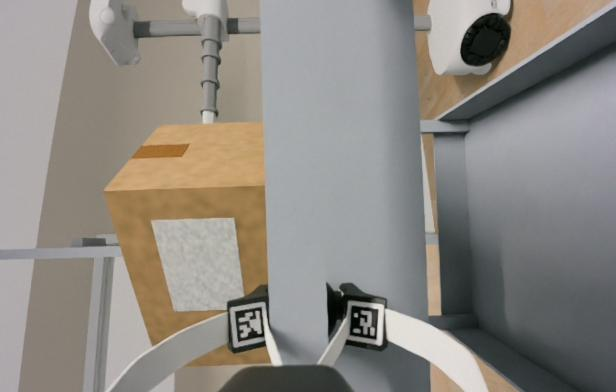

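Request:
move:
  blocking: false
  r1: {"base":{"rotate_rad":0.15},"pace":"slow"}

Request:
wait:
  seconds: 1.2

Request:
move:
  blocking: false
  r1: {"base":{"rotate_rad":0.15},"pace":"slow"}

Request:
wait:
  seconds: 1.2

Request:
wait:
  seconds: 0.4
  cameras: ["r1_head_camera","r1_head_left_camera"]

Scene clock: 392.17 s.
earlier move: r1 done
move: r1 moving
r1.base_odometry: x=-2.934 y=+2.799 heading=-0.600
r1.turned_by_wheels: +0.112
r1.turned_by_imu: +0.112
r1.base_tilt: forward=-1.6 right=+1.3
r1.lidar_m: 0.39 0.40 2.63 2.22 2.21 2.49 3.33 3.32 2.99 2.51 2.49 0.43
r1.base_status: rotate_rad moving
r1.joint_positions: lift_m=+0.686 arm_m=+0.000 wrist_yaw_rad=+0.105 wrist_pitch_rad=+0.007 wrist_roll_rad=+1.568 gripper_m=-0.034
r1.joint_status: not commanded
r1.measured_speeds: translate_m=+0.003 strafe_m=-0.002 rotate_rad=+0.298 lift_m=+0.000 arm_m=+0.000 wrist_yaw_rad=+0.000 wrist_pitch_rad=+0.000 wrist_roll_rad=+0.000
r1.motor_effort: lift_m=+25(25) arm_m=+4(5) wheel_0=-7(10) wheel_1=-3(5) wheel_2=-6(10)
r1.servo_current: wrist_yaw_rad=59(65) wrist_pitch_rad=46(59) wrist_roll_rad=52(59) gripper_m=59(59)
r1.hand_pose: x=+0.4668 y=-0.0569 z=+0.8626 quat_wxyz=(+0.707, +0.705, +0.039, +0.034) (m; r1's base frame)
r1.wrist_depth_mm: - - - 222 224 1464 1255 / - - 1464 165 226 1756 - / - 521 488 166 227 - - / - 469 462 166 228 - - / - 530 512 167 229 - - / - - 186 - 180 - - / - - 182 145 231 139 -
r2: as last shown
r2.turned_by_imu: +0.000
r2.base_tilt: forward=-0.6 right=+0.1
r2.lidar_m: 0.77 0.89 1.13 4.55 1.70 1.22 1.17 1.24 1.05 0.99 1.02 0.85
r2.motor_effort: lift_m=+20(20) arm_m=-4(4) wheel_0=+0(1) wheel_1=-1(1) wheel_2=+2(2)
r2.servo_current: wrist_yaw_rad=46(65) wrist_pitch_rad=46(46) wrist_roll_rad=46(59) gripper_m=130(130)
r2.contact_limits: arm_m 0.1
r2.wrist_depth_mm: - - 254 161 228 216 208 / - - 255 162 229 217 - / - - 257 163 229 218 211 / - - 259 167 231 220 212 / - - - 165 233 220 213 / - - 183 166 181 221 214 / - - - - 234 220 216
pictures: none

Scene clock: 392.73 s.
earlier move: r1 done
r1.base_odometry: x=-2.934 y=+2.799 heading=-0.563
r1.turned_by_wheels: +0.038
r1.turned_by_imu: +0.038
r1.base_tilt: forward=-1.6 right=+1.3
r1.lidar_m: 0.40 0.44 2.58 2.20 2.21 2.54 3.31 3.31 2.91 2.52 2.49 0.41
r1.base_status: done
r1.joint_positions: lift_m=+0.686 arm_m=+0.000 wrist_yaw_rad=+0.107 wrist_pitch_rad=+0.007 wrist_roll_rad=+1.568 gripper_m=-0.034
r1.joint_status: not commanded
r1.measured_speeds: all 0
r1.motor_effort: lift_m=+25(25) arm_m=-4(5) wheel_0=-3(10) wheel_1=-4(5) wheel_2=-2(10)
r1.servo_current: wrist_yaw_rad=52(72) wrist_pitch_rad=52(59) wrist_roll_rad=59(65) gripper_m=52(65)
r1.hand_pose: x=+0.4670 y=-0.0561 z=+0.8626 quat_wxyz=(+0.707, +0.705, +0.040, +0.035) (m; r1's base frame)
r1.wrist_depth_mm: - - - 147 204 - - / - 559 508 151 208 - - / - 439 442 154 213 - - / - 492 484 158 220 - - / - - 559 162 225 - - / - - 208 167 181 1618 - / - - 179 - 237 139 -
r2.base_odometry: x=-2.650 y=-2.387 heading=-0.523
r2.turned_by_wheels: +0.000
r2.turned_by_imu: +0.000
r2.base_tilt: forward=-0.6 right=+0.1
r2.lidar_m: 0.79 0.89 1.16 4.51 1.72 1.23 1.16 1.23 1.06 0.98 1.04 0.88
r2.base_status: not commanded
r2.joint_positions: lift_m=+0.900 arm_m=+0.383 wrist_yaw_rad=+0.003 wrist_pitch_rad=+0.002 wrist_roll_rad=+0.000 gripper_m=-0.033
r2.joint_status: not commanded
r2.measured_speeds: all 0
r2.motor_effort: lift_m=+20(20) arm_m=-4(4) wheel_0=+0(1) wheel_1=+0(1) wheel_2=+2(2)
r2.servo_current: wrist_yaw_rad=52(65) wrist_pitch_rad=46(46) wrist_roll_rad=46(59) gripper_m=130(137)
r2.contact_limits: arm_m 0.1
r2.hand_pose: x=+0.8426 y=-0.0866 z=+1.0776 quat_wxyz=(+1.000, +0.000, +0.001, +0.001) (m; r2's base frame)
r2.wrist_depth_mm: - - 254 160 227 216 208 / - - 256 162 229 217 - / - - 258 163 230 219 211 / - - 259 167 232 220 211 / - - - 165 233 222 213 / - - 183 166 181 221 214 / - - - - 234 220 215
wait: 0.57 of 1.2 s (r1 has come to rest)
pictures: none

Scene clock: 393.23 s.
move: r1 moving
r1.base_odometry: x=-2.934 y=+2.799 heading=-0.450
r1.turned_by_wheels: +0.113
r1.turned_by_imu: +0.113
r1.base_tilt: forward=-1.5 right=+1.3
r1.lidar_m: 0.42 0.46 2.45 2.22 2.24 2.76 3.32 3.33 2.79 2.51 2.52 0.39
r1.base_status: rotate_rad moving
r1.joint_positions: lift_m=+0.686 arm_m=+0.000 wrist_yaw_rad=+0.106 wrist_pitch_rad=+0.007 wrist_roll_rad=+1.568 gripper_m=-0.034
r1.joint_status: not commanded
r1.measured_speeds: translate_m=+0.002 strafe_m=-0.001 rotate_rad=+0.297 lift_m=+0.000 arm_m=+0.000 wrist_yaw_rad=+0.000 wrist_pitch_rad=+0.000 wrist_roll_rad=+0.000
r1.motor_effort: lift_m=+25(25) arm_m=-4(4) wheel_0=-11(11) wheel_1=-4(8) wheel_2=-3(8)
r1.servo_current: wrist_yaw_rad=65(65) wrist_pitch_rad=59(59) wrist_roll_rad=65(65) gripper_m=59(59)
r1.hand_pose: x=+0.4669 y=-0.0564 z=+0.8626 quat_wxyz=(+0.707, +0.705, +0.040, +0.035) (m; r1's base frame)
r1.wrist_depth_mm: - 535 512 - 189 - - / - 421 415 - 197 - - / - 442 449 - 205 - - / - 554 512 - 214 - - / - - 615 155 222 - - / - - 206 166 181 1708 - / - - 178 125 243 1430 1229
r2: as last shown
r2.lidar_m: 0.76 0.93 1.19 4.55 1.67 1.23 1.16 1.21 1.02 0.98 1.05 0.84
r2.servo_current: wrist_yaw_rad=52(59) wrist_pitch_rad=39(46) wrist_roll_rad=46(52) gripper_m=130(130)
r2.contact_limits: arm_m 0.1
r2.wrist_depth_mm: - - 254 161 227 214 208 / - - 255 162 228 217 - / - - 258 163 230 219 210 / - - 259 167 232 219 212 / - - - 165 233 221 213 / - - 184 167 181 221 214 / - - - - 234 220 215
pictures: none

Scene clock: 393.80 s.
earlier move: r1 done
r1.base_odometry: x=-2.934 y=+2.799 heading=-0.413
r1.turned_by_wheels: +0.037
r1.turned_by_imu: +0.037
r1.base_tilt: forward=-1.6 right=+1.3
r1.lidar_m: 0.42 0.47 2.40 2.21 2.25 2.85 3.34 3.36 2.74 2.51 2.55 0.38
r1.base_status: done
r1.joint_positions: lift_m=+0.686 arm_m=+0.000 wrist_yaw_rad=+0.109 wrist_pitch_rad=+0.007 wrist_roll_rad=+1.568 gripper_m=-0.034
r1.joint_status: not commanded
r1.measured_speeds: all 0
r1.motor_effort: lift_m=+25(25) arm_m=-4(4) wheel_0=-2(11) wheel_1=-4(8) wheel_2=+0(8)
r1.servo_current: wrist_yaw_rad=39(65) wrist_pitch_rad=52(59) wrist_roll_rad=52(65) gripper_m=52(65)
r1.hand_pose: x=+0.4671 y=-0.0556 z=+0.8626 quat_wxyz=(+0.707, +0.705, +0.041, +0.036) (m; r1's base frame)
r1.wrist_depth_mm: - 407 410 113 170 170 - / - 402 404 119 180 180 - / - 484 469 128 191 - - / - - 580 136 204 - - / - - - - 219 1756 - / - - - - 181 1618 - / - - 176 126 251 1430 1205
r2.base_odometry: x=-2.650 y=-2.387 heading=-0.523
r2.turned_by_wheels: +0.000
r2.turned_by_imu: +0.000
r2.base_tilt: forward=-0.6 right=+0.0
r2.lidar_m: 0.79 0.95 1.24 4.59 1.69 1.24 1.17 1.24 1.04 1.00 1.05 0.85
r2.base_status: not commanded
r2.joint_positions: lift_m=+0.900 arm_m=+0.383 wrist_yaw_rad=+0.003 wrist_pitch_rad=+0.002 wrist_roll_rad=+0.000 gripper_m=-0.033
r2.joint_status: not commanded
r2.measured_speeds: all 0
r2.motor_effort: lift_m=+20(20) arm_m=-4(4) wheel_0=+0(1) wheel_1=+0(1) wheel_2=+2(2)
r2.servo_current: wrist_yaw_rad=52(59) wrist_pitch_rad=33(46) wrist_roll_rad=39(59) gripper_m=130(137)
r2.contact_limits: arm_m 0.1
r2.hand_pose: x=+0.8426 y=-0.0866 z=+1.0776 quat_wxyz=(+1.000, +0.000, +0.001, +0.001) (m; r2's base frame)
r2.wrist_depth_mm: - - 256 160 227 215 208 / - - 257 163 229 218 - / - - 258 163 230 219 211 / - - 259 167 232 220 211 / - - - 165 234 220 213 / - - 183 166 182 222 213 / - - - - 233 220 215
wait: 0.57 of 1.2 s (r1 has come to rest)
pictures: none

Scene clock: 394.20 s.
r1.base_odometry: x=-2.934 y=+2.799 heading=-0.413
r1.turned_by_wheels: +0.000
r1.turned_by_imu: +0.000
r1.base_tilt: forward=-1.6 right=+1.3
r1.lidar_m: 0.42 0.46 2.39 2.21 2.25 2.84 3.33 3.37 2.72 2.52 2.54 0.38
r1.base_status: done
r1.joint_positions: lift_m=+0.686 arm_m=+0.000 wrist_yaw_rad=+0.109 wrist_pitch_rad=+0.007 wrist_roll_rad=+1.568 gripper_m=-0.034
r1.joint_status: not commanded
r1.measured_speeds: all 0
r1.motor_effort: lift_m=+25(25) arm_m=-4(4) wheel_0=-3(11) wheel_1=-4(8) wheel_2=+0(8)
r1.servo_current: wrist_yaw_rad=65(65) wrist_pitch_rad=52(59) wrist_roll_rad=33(65) gripper_m=52(65)
r1.hand_pose: x=+0.4671 y=-0.0556 z=+0.8626 quat_wxyz=(+0.707, +0.705, +0.041, +0.036) (m; r1's base frame)
r1.wrist_depth_mm: - 407 410 113 169 170 - / - 397 404 120 179 180 - / - 488 477 128 191 - - / - - 574 137 204 - - / - - - - 219 1756 - / - - - - 182 1618 - / - - 177 125 250 1430 1205
r2.base_odometry: x=-2.650 y=-2.387 heading=-0.523
r2.turned_by_wheels: +0.000
r2.turned_by_imu: +0.000
r2.base_tilt: forward=-0.6 right=+0.1
r2.lidar_m: 0.80 0.94 1.26 4.55 1.71 1.24 1.17 1.23 1.04 1.00 1.03 0.86
r2.base_status: not commanded
r2.joint_positions: lift_m=+0.900 arm_m=+0.383 wrist_yaw_rad=+0.003 wrist_pitch_rad=+0.002 wrist_roll_rad=+0.000 gripper_m=-0.033
r2.joint_status: not commanded
r2.measured_speeds: all 0
r2.motor_effort: lift_m=+20(20) arm_m=-4(4) wheel_0=+0(1) wheel_1=+0(1) wheel_2=+2(2)
r2.servo_current: wrist_yaw_rad=46(59) wrist_pitch_rad=39(46) wrist_roll_rad=46(59) gripper_m=130(137)
r2.contact_limits: arm_m 0.1
r2.hand_pose: x=+0.8426 y=-0.0866 z=+1.0776 quat_wxyz=(+1.000, +0.000, +0.001, +0.001) (m; r2's base frame)
r2.wrist_depth_mm: - - 255 161 227 216 208 / - - 257 163 229 217 - / - - 258 163 230 219 210 / - - 259 167 233 219 211 / - - - 165 235 220 213 / - - 183 167 181 222 213 / - - - - 235 220 215
wait: 0.40 s; at rest by 0.27 s
pictures: r1_head_camera, r1_head_left_camera
Images, in order (width x height): r1_head_camera 420x560, r1_head_left_camera 420x672.

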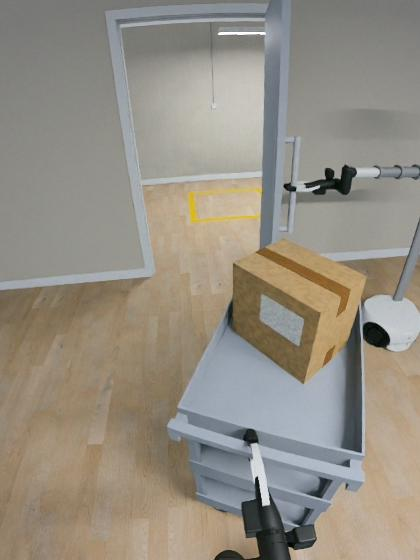

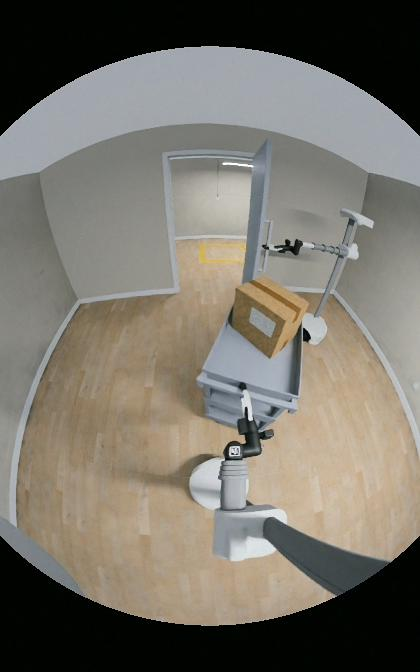

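Request:
move:
  blocking: false
  r1: {"base":{"strafe_m":-0.14,"translate_m":0.1},"pace":"slow"}

Request:
wait:
  seconds: 3

Request:
move:
  blocking: false
  r1: {"base":{"strafe_m":0.06,"translate_m":0.4},"pace":"slow","contact_limits":{"translate_m":0.8}}

Request:
wait:
  seconds: 5

Request:
wait:
  seconds: 0.2
  cameras: ["r1_head_camera","r1_head_left_camera"]

Scene clock: 405.63 s.
move: r1 moving
r1.base_odometry: x=-2.931 y=+2.787 heading=-0.413
r1.turned_by_wheels: +0.000
r1.turned_by_imu: +0.000
r1.base_tilt: forward=-1.6 right=+1.3
r1.lidar_m: 0.41 0.46 2.41 2.22 2.26 2.87 3.34 3.35 2.72 2.50 2.54 0.39
r1.base_status: translate_m moving; strafe_m moving
r1.joint_positions: lift_m=+0.686 arm_m=+0.000 wrist_yaw_rad=+0.110 wrist_pitch_rad=+0.007 wrist_roll_rad=+1.568 gripper_m=-0.034
r1.joint_status: not commanded
r1.measured_speeds: translate_m=+0.029 strafe_m=-0.040 rotate_rad=+0.004 lift_m=+0.000 arm_m=+0.000 wrist_yaw_rad=+0.009 wrist_pitch_rad=+0.000 wrist_roll_rad=+0.000
r1.motor_effort: lift_m=+25(25) arm_m=-1(4) wheel_0=+10(10) wheel_1=-2(6) wheel_2=-6(7)
r1.servo_current: wrist_yaw_rad=39(78) wrist_pitch_rad=46(52) wrist_roll_rad=46(65) gripper_m=52(65)
r1.hand_pose: x=+0.4671 y=-0.0552 z=+0.8626 quat_wxyz=(+0.707, +0.705, +0.041, +0.036) (m; r1's base frame)
r1.wrist_depth_mm: - 404 407 110 167 168 - / - 394 402 118 177 178 - / - 484 473 126 189 - - / - - 574 135 202 - - / - - - - 217 1756 - / - - - - 182 1618 - / - - 177 146 250 1430 1205
r2: as last shown
r2.base_tilt: forward=-0.7 right=+0.1
r2.lidar_m: 0.79 0.95 1.25 4.57 1.67 1.23 1.18 1.22 1.05 1.00 1.04 0.85
r2.motor_effort: lift_m=+20(20) arm_m=-4(4) wheel_0=-1(1) wheel_1=+0(1) wheel_2=+2(2)
r2.servo_current: wrist_yaw_rad=46(59) wrist_pitch_rad=39(46) wrist_roll_rad=46(52) gripper_m=124(130)
r2.contact_limits: arm_m 0.1
r2.wrist_depth_mm: - - 255 161 226 216 208 / - - 256 162 229 218 - / - - 257 163 231 220 211 / - - 262 167 233 219 211 / - - - 165 234 221 213 / - - 183 166 181 221 213 / - - - - 234 220 214
pictures: none

Scene clock: 408.13 s.
earlier move: r1 done
r1.base_odometry: x=-2.898 y=+2.631 heading=-0.413
r1.turned_by_wheels: +0.000
r1.turned_by_imu: +0.000
r1.base_tilt: forward=-1.6 right=+1.2
r1.lidar_m: 0.42 0.42 2.58 2.36 2.38 3.05 3.40 3.44 2.55 2.32 2.40 0.42
r1.base_status: done
r1.joint_positions: lift_m=+0.686 arm_m=+0.000 wrist_yaw_rad=+0.111 wrist_pitch_rad=+0.007 wrist_roll_rad=+1.568 gripper_m=-0.034
r1.joint_status: not commanded
r1.measured_speeds: all 0
r1.motor_effort: lift_m=+25(25) arm_m=+4(4) wheel_0=+6(12) wheel_1=-1(6) wheel_2=+0(7)
r1.servo_current: wrist_yaw_rad=46(78) wrist_pitch_rad=46(59) wrist_roll_rad=46(72) gripper_m=52(65)
r1.hand_pose: x=+0.4672 y=-0.0550 z=+0.8626 quat_wxyz=(+0.707, +0.705, +0.042, +0.037) (m; r1's base frame)
r1.wrist_depth_mm: - - 1118 141 198 - - / - 488 466 145 204 - - / - 436 433 150 210 - - / - 512 500 154 217 - - / - - 574 159 223 - - / - - - - 181 1756 - / - - 175 145 239 139 -
r2.base_odometry: x=-2.650 y=-2.387 heading=-0.523
r2.turned_by_wheels: +0.000
r2.turned_by_imu: +0.000
r2.base_tilt: forward=-0.6 right=+0.1
r2.lidar_m: 0.80 0.81 1.14 4.56 1.69 1.23 1.17 1.23 1.06 0.98 1.02 0.85
r2.base_status: not commanded
r2.joint_positions: lift_m=+0.900 arm_m=+0.383 wrist_yaw_rad=+0.003 wrist_pitch_rad=+0.002 wrist_roll_rad=+0.000 gripper_m=-0.033
r2.joint_status: not commanded
r2.measured_speeds: all 0
r2.motor_effort: lift_m=+20(20) arm_m=-4(4) wheel_0=+0(1) wheel_1=+0(1) wheel_2=+2(2)
r2.servo_current: wrist_yaw_rad=46(59) wrist_pitch_rad=46(46) wrist_roll_rad=46(59) gripper_m=124(137)
r2.contact_limits: arm_m 0.1
r2.hand_pose: x=+0.8426 y=-0.0866 z=+1.0776 quat_wxyz=(+1.000, +0.000, +0.001, +0.001) (m; r2's base frame)
r2.wrist_depth_mm: - - 255 161 227 215 207 / - - 256 162 229 218 - / - - 258 163 230 218 211 / - - 259 167 232 220 211 / - - - 165 234 221 213 / - - 183 166 181 221 214 / 574 - - - 235 220 214
wait: 2.50 of 3 s (r1 has come to rest)
pictures: none

Scene clock: 408.63 s.
move: r1 moving
r1.base_odometry: x=-2.886 y=+2.627 heading=-0.412
r1.turned_by_wheels: +0.000
r1.turned_by_imu: +0.000
r1.base_tilt: forward=-1.6 right=+1.3
r1.lidar_m: 0.39 0.42 2.57 2.35 2.39 3.04 3.42 3.47 2.57 2.35 2.37 0.40
r1.base_status: translate_m moving; strafe_m moving
r1.joint_positions: lift_m=+0.686 arm_m=+0.000 wrist_yaw_rad=+0.111 wrist_pitch_rad=+0.007 wrist_roll_rad=+1.568 gripper_m=-0.034
r1.joint_status: not commanded
r1.measured_speeds: translate_m=+0.049 strafe_m=+0.007 rotate_rad=+0.001 lift_m=+0.000 arm_m=+0.000 wrist_yaw_rad=+0.000 wrist_pitch_rad=+0.000 wrist_roll_rad=+0.000
r1.motor_effort: lift_m=+25(25) arm_m=+4(4) wheel_0=+5(8) wheel_1=+5(6) wheel_2=-7(8)
r1.servo_current: wrist_yaw_rad=52(65) wrist_pitch_rad=52(52) wrist_roll_rad=52(65) gripper_m=59(59)
r1.contact_limits: translate_m 0.8
r1.hand_pose: x=+0.4672 y=-0.0550 z=+0.8626 quat_wxyz=(+0.707, +0.705, +0.042, +0.037) (m; r1's base frame)
r1.wrist_depth_mm: - - - 146 203 - - / - 512 492 149 207 - - / - 430 433 152 213 - - / - 500 488 157 219 - - / - - 564 161 224 - - / - - 615 165 181 1661 - / - - 175 126 237 140 -
r2: as last shown
r2.base_tilt: forward=-0.7 right=+0.0
r2.lidar_m: 0.80 0.81 1.12 4.53 1.68 1.22 1.16 1.23 1.06 1.00 1.05 0.84
r2.motor_effort: lift_m=+20(20) arm_m=-4(4) wheel_0=+0(0) wheel_1=+0(0) wheel_2=+2(2)
r2.servo_current: wrist_yaw_rad=52(52) wrist_pitch_rad=39(46) wrist_roll_rad=65(65) gripper_m=124(137)
r2.contact_limits: arm_m 0.1
r2.wrist_depth_mm: - - 255 161 228 216 208 / - - 256 162 229 216 - / - - 258 163 230 219 211 / - - 259 167 233 220 211 / - - - 165 234 222 213 / - - 184 167 181 221 214 / 580 - - - 233 220 215
pictures: none

Scene clock: 413.60 s.
earlier move: r1 done
r1.base_odometry: x=-2.508 y=+2.525 heading=-0.412
r1.turned_by_wheels: +0.000
r1.turned_by_imu: +0.031
r1.base_tilt: forward=-1.6 right=+1.3
r1.lidar_m: 0.42 0.49 2.51 2.32 2.39 3.06 3.84 3.74 2.55 2.37 1.34 0.37
r1.base_status: done
r1.joint_positions: lift_m=+0.686 arm_m=-0.001 wrist_yaw_rad=+0.116 wrist_pitch_rad=+0.007 wrist_roll_rad=+1.568 gripper_m=-0.035
r1.joint_status: not commanded
r1.measured_speeds: all 0
r1.motor_effort: lift_m=+25(25) arm_m=+11(11) wheel_0=+11(14) wheel_1=+5(10) wheel_2=-7(20)
r1.servo_current: wrist_yaw_rad=65(72) wrist_pitch_rad=46(59) wrist_roll_rad=52(65) gripper_m=39(65)
r1.contact_limits: translate_m 0.8
r1.hand_pose: x=+0.4669 y=-0.0534 z=+0.8626 quat_wxyz=(+0.707, +0.705, +0.044, +0.039) (m; r1's base frame)
r1.wrist_depth_mm: - 439 439 111 168 170 - / - 394 399 118 177 - - / 1756 449 445 - 187 - - / - - 544 133 200 - - / 1756 - - - 213 1756 - / 1756 - - - 184 1618 - / - 140 169 141 242 143 1229
r2.base_odometry: x=-2.650 y=-2.387 heading=-0.523
r2.turned_by_wheels: +0.000
r2.turned_by_imu: +0.001
r2.base_tilt: forward=-0.6 right=+0.1
r2.lidar_m: 0.67 0.77 1.50 4.56 1.66 1.21 1.17 1.22 1.06 1.00 1.06 0.86
r2.base_status: not commanded
r2.joint_positions: lift_m=+0.900 arm_m=+0.383 wrist_yaw_rad=+0.003 wrist_pitch_rad=+0.002 wrist_roll_rad=+0.000 gripper_m=-0.034
r2.joint_status: not commanded
r2.measured_speeds: all 0
r2.motor_effort: lift_m=+20(20) arm_m=-4(4) wheel_0=+0(1) wheel_1=+0(1) wheel_2=+2(2)
r2.servo_current: wrist_yaw_rad=46(59) wrist_pitch_rad=46(52) wrist_roll_rad=52(65) gripper_m=117(137)
r2.contact_limits: arm_m 0.1
r2.hand_pose: x=+0.8426 y=-0.0866 z=+1.0776 quat_wxyz=(+1.000, +0.000, +0.001, +0.001) (m; r2's base frame)
r2.wrist_depth_mm: - - 254 161 228 216 207 / - - 256 163 229 216 - / - - 257 163 230 218 210 / - - 259 167 233 219 211 / 317 315 262 164 234 220 213 / 267 294 186 166 180 222 214 / 267 290 325 - 234 219 214
wait: 4.97 of 5 s (r1 has come to rest)
pictures: none

Scene clock: 413.80 s.
r1.base_odometry: x=-2.508 y=+2.525 heading=-0.412
r1.turned_by_wheels: +0.000
r1.turned_by_imu: +0.000
r1.base_tilt: forward=-1.6 right=+1.3
r1.lidar_m: 0.42 0.44 2.51 2.33 2.38 3.08 3.82 3.71 2.57 2.36 1.36 0.38
r1.base_status: done
r1.joint_positions: lift_m=+0.686 arm_m=-0.001 wrist_yaw_rad=+0.116 wrist_pitch_rad=+0.007 wrist_roll_rad=+1.568 gripper_m=-0.035
r1.joint_status: not commanded
r1.measured_speeds: all 0
r1.motor_effort: lift_m=+25(25) arm_m=+11(11) wheel_0=+11(14) wheel_1=+5(10) wheel_2=-8(20)
r1.servo_current: wrist_yaw_rad=46(72) wrist_pitch_rad=59(59) wrist_roll_rad=52(65) gripper_m=46(65)
r1.contact_limits: translate_m 0.8
r1.hand_pose: x=+0.4669 y=-0.0534 z=+0.8626 quat_wxyz=(+0.707, +0.705, +0.044, +0.039) (m; r1's base frame)
r1.wrist_depth_mm: - 439 439 111 167 169 - / - 392 394 118 177 - - / 1756 445 449 122 187 - - / - - 544 133 200 - - / 1756 - - - 213 1708 - / 1808 - - - 185 1618 - / - 139 169 141 243 143 1229
r2.base_odometry: x=-2.650 y=-2.387 heading=-0.523
r2.turned_by_wheels: +0.000
r2.turned_by_imu: +0.000
r2.base_tilt: forward=-0.7 right=+0.1
r2.lidar_m: 0.68 0.76 1.48 4.57 1.68 1.25 1.16 1.23 1.04 0.99 1.02 0.87
r2.base_status: not commanded
r2.joint_positions: lift_m=+0.900 arm_m=+0.383 wrist_yaw_rad=+0.003 wrist_pitch_rad=+0.002 wrist_roll_rad=+0.000 gripper_m=-0.034
r2.joint_status: not commanded
r2.measured_speeds: all 0
r2.motor_effort: lift_m=+20(20) arm_m=-4(4) wheel_0=+0(1) wheel_1=+0(1) wheel_2=+2(2)
r2.servo_current: wrist_yaw_rad=46(59) wrist_pitch_rad=33(52) wrist_roll_rad=52(65) gripper_m=111(137)
r2.contact_limits: arm_m 0.1
r2.hand_pose: x=+0.8426 y=-0.0866 z=+1.0776 quat_wxyz=(+1.000, +0.000, +0.001, +0.001) (m; r2's base frame)
r2.wrist_depth_mm: - - 254 161 226 216 207 / - - 255 162 229 217 - / - - 257 163 230 219 211 / - - 259 166 233 220 211 / 319 315 262 164 233 220 213 / 268 294 186 166 180 221 213 / 268 289 330 - 234 220 214
wait: 0.20 s; no rest
pictures: r1_head_camera, r1_head_left_camera
Images, in order (width x height): r1_head_camera 420x560, r1_head_left_camera 420x672.

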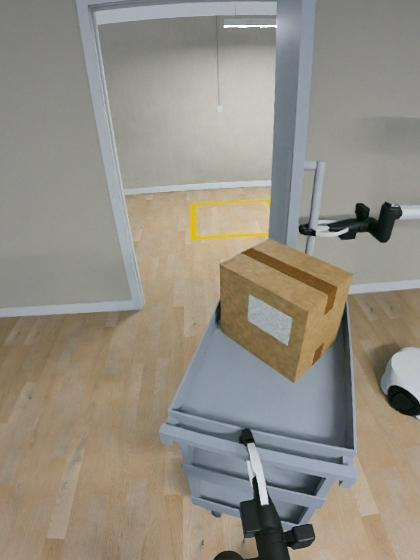

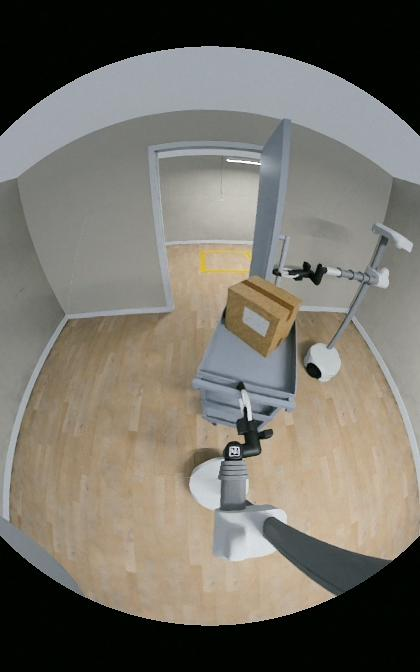

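Request:
move:
  blocking: false
  r1: {"base":{"strafe_m":0.06,"translate_m":-0.9},"pace":"slow","contact_limits":{"translate_m":0.8}}

Request:
wait:
  seconds: 9.8
  cameras: ["r1_head_camera"]

Scene clock: 428.47 s.
move: r1 moving
r1.base_odometry: x=-2.519 y=+2.531 heading=-0.412
r1.turned_by_wheels: +0.000
r1.turned_by_imu: +0.000
r1.base_tilt: forward=-1.5 right=+1.3
r1.lidar_m: 0.43 0.47 2.51 2.34 2.39 3.06 3.82 3.75 2.58 2.38 1.37 0.38
r1.base_status: translate_m moving; strafe_m moving
r1.joint_positions: lift_m=+0.686 arm_m=+0.000 wrist_yaw_rad=+0.116 wrist_pitch_rad=+0.007 wrist_roll_rad=+1.568 gripper_m=-0.035
r1.joint_status: not commanded
r1.measured_speeds: translate_m=-0.050 strafe_m=+0.002 rotate_rad=-0.007 lift_m=+0.000 arm_m=+0.000 wrist_yaw_rad=-0.013 wrist_pitch_rad=+0.000 wrist_roll_rad=+0.000
r1.motor_effort: lift_m=+25(25) arm_m=+3(11) wheel_0=-5(10) wheel_1=-4(4) wheel_2=+8(8)
r1.servo_current: wrist_yaw_rad=59(78) wrist_pitch_rad=52(59) wrist_roll_rad=39(52) gripper_m=39(46)
r1.contact_limits: translate_m 0.8
r1.hand_pose: x=+0.4674 y=-0.0536 z=+0.8626 quat_wxyz=(+0.707, +0.705, +0.043, +0.038) (m; r1's base frame)
r1.wrist_depth_mm: - 449 455 119 176 177 - / - 399 407 125 185 - - / - 469 459 - 195 - - / - - 544 - 206 - - / - - - - 220 - - / 1756 - 187 - 181 1618 - / - 136 166 - 249 1430 1281
r2: as last shown
r2.base_tilt: forward=-0.6 right=+0.0
r2.lidar_m: 0.68 0.76 1.48 4.58 1.67 1.21 1.16 1.22 1.03 1.00 1.03 0.86
r2.motor_effort: lift_m=+20(20) arm_m=-4(4) wheel_0=+0(0) wheel_1=+0(1) wheel_2=+2(2)
r2.servo_current: wrist_yaw_rad=46(52) wrist_pitch_rad=39(46) wrist_roll_rad=46(52) gripper_m=117(117)
r2.contact_limits: arm_m 0.1
r2.wrist_depth_mm: - - 254 161 226 215 208 / - - 256 162 229 217 - / - - 258 163 230 219 210 / - - 260 167 232 219 211 / 319 315 325 164 234 221 213 / 270 296 186 166 180 221 213 / 270 285 334 - 234 220 215
pictures: none

Scene clock: 438.27 s.
earlier move: r1 done
r1.base_odometry: x=-3.309 y=+2.941 heading=-0.412
r1.turned_by_wheels: +0.000
r1.turned_by_imu: +0.002
r1.base_tilt: forward=-1.6 right=+1.3
r1.lidar_m: 0.31 0.29 2.36 2.20 2.25 2.95 2.92 2.97 2.70 2.52 2.55 0.47
r1.base_status: done
r1.joint_positions: lift_m=+0.686 arm_m=+0.000 wrist_yaw_rad=+0.113 wrist_pitch_rad=+0.007 wrist_roll_rad=+1.569 gripper_m=-0.035
r1.joint_status: not commanded
r1.measured_speeds: all 0
r1.motor_effort: lift_m=+25(25) arm_m=-3(11) wheel_0=-1(10) wheel_1=-1(7) wheel_2=+5(9)
r1.servo_current: wrist_yaw_rad=52(78) wrist_pitch_rad=59(65) wrist_roll_rad=46(72) gripper_m=46(52)
r1.contact_limits: translate_m 0.8
r1.hand_pose: x=+0.4673 y=-0.0544 z=+0.8625 quat_wxyz=(+0.707, +0.705, +0.042, +0.037) (m; r1's base frame)
r1.wrist_depth_mm: - - - - - 1537 1118 / - - - - 329 1397 436 / - - - - 293 1708 - / - - - 253 262 1863 - / - - 647 237 241 - - / - 455 452 173 182 - - / - 455 462 145 212 - -
r2.base_odometry: x=-2.650 y=-2.387 heading=-0.523
r2.turned_by_wheels: +0.000
r2.turned_by_imu: +0.001
r2.base_tilt: forward=-0.7 right=+0.0
r2.lidar_m: 0.77 1.57 1.63 4.56 1.67 1.23 1.18 1.24 1.05 1.01 1.04 0.86
r2.base_status: not commanded
r2.joint_positions: lift_m=+0.900 arm_m=+0.383 wrist_yaw_rad=+0.003 wrist_pitch_rad=+0.002 wrist_roll_rad=+0.000 gripper_m=-0.034
r2.joint_status: not commanded
r2.measured_speeds: all 0
r2.motor_effort: lift_m=+20(20) arm_m=-4(5) wheel_0=+0(1) wheel_1=+0(1) wheel_2=+2(2)
r2.servo_current: wrist_yaw_rad=39(65) wrist_pitch_rad=39(46) wrist_roll_rad=59(59) gripper_m=111(124)
r2.contact_limits: arm_m 0.1
r2.hand_pose: x=+0.8426 y=-0.0866 z=+1.0776 quat_wxyz=(+1.000, +0.000, +0.001, +0.001) (m; r2's base frame)
r2.wrist_depth_mm: - - 254 160 227 215 207 / - - 256 162 229 217 - / - - 258 163 230 219 210 / - - 258 167 232 218 211 / - - - 164 233 220 212 / - - 186 166 180 222 214 / - - - - 234 219 215
wait: 9.80 s; at rest by 9.77 s
pictures: r1_head_camera
Images, in order (width x height): r1_head_camera 420x560.

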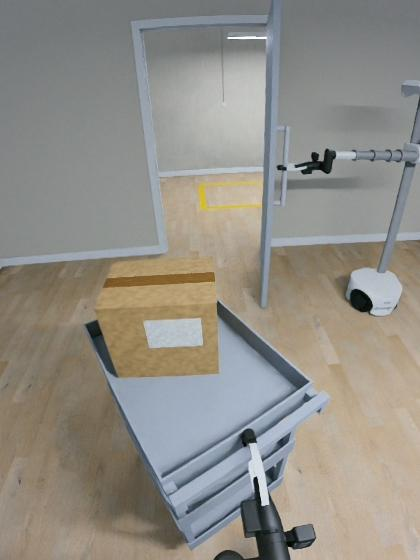

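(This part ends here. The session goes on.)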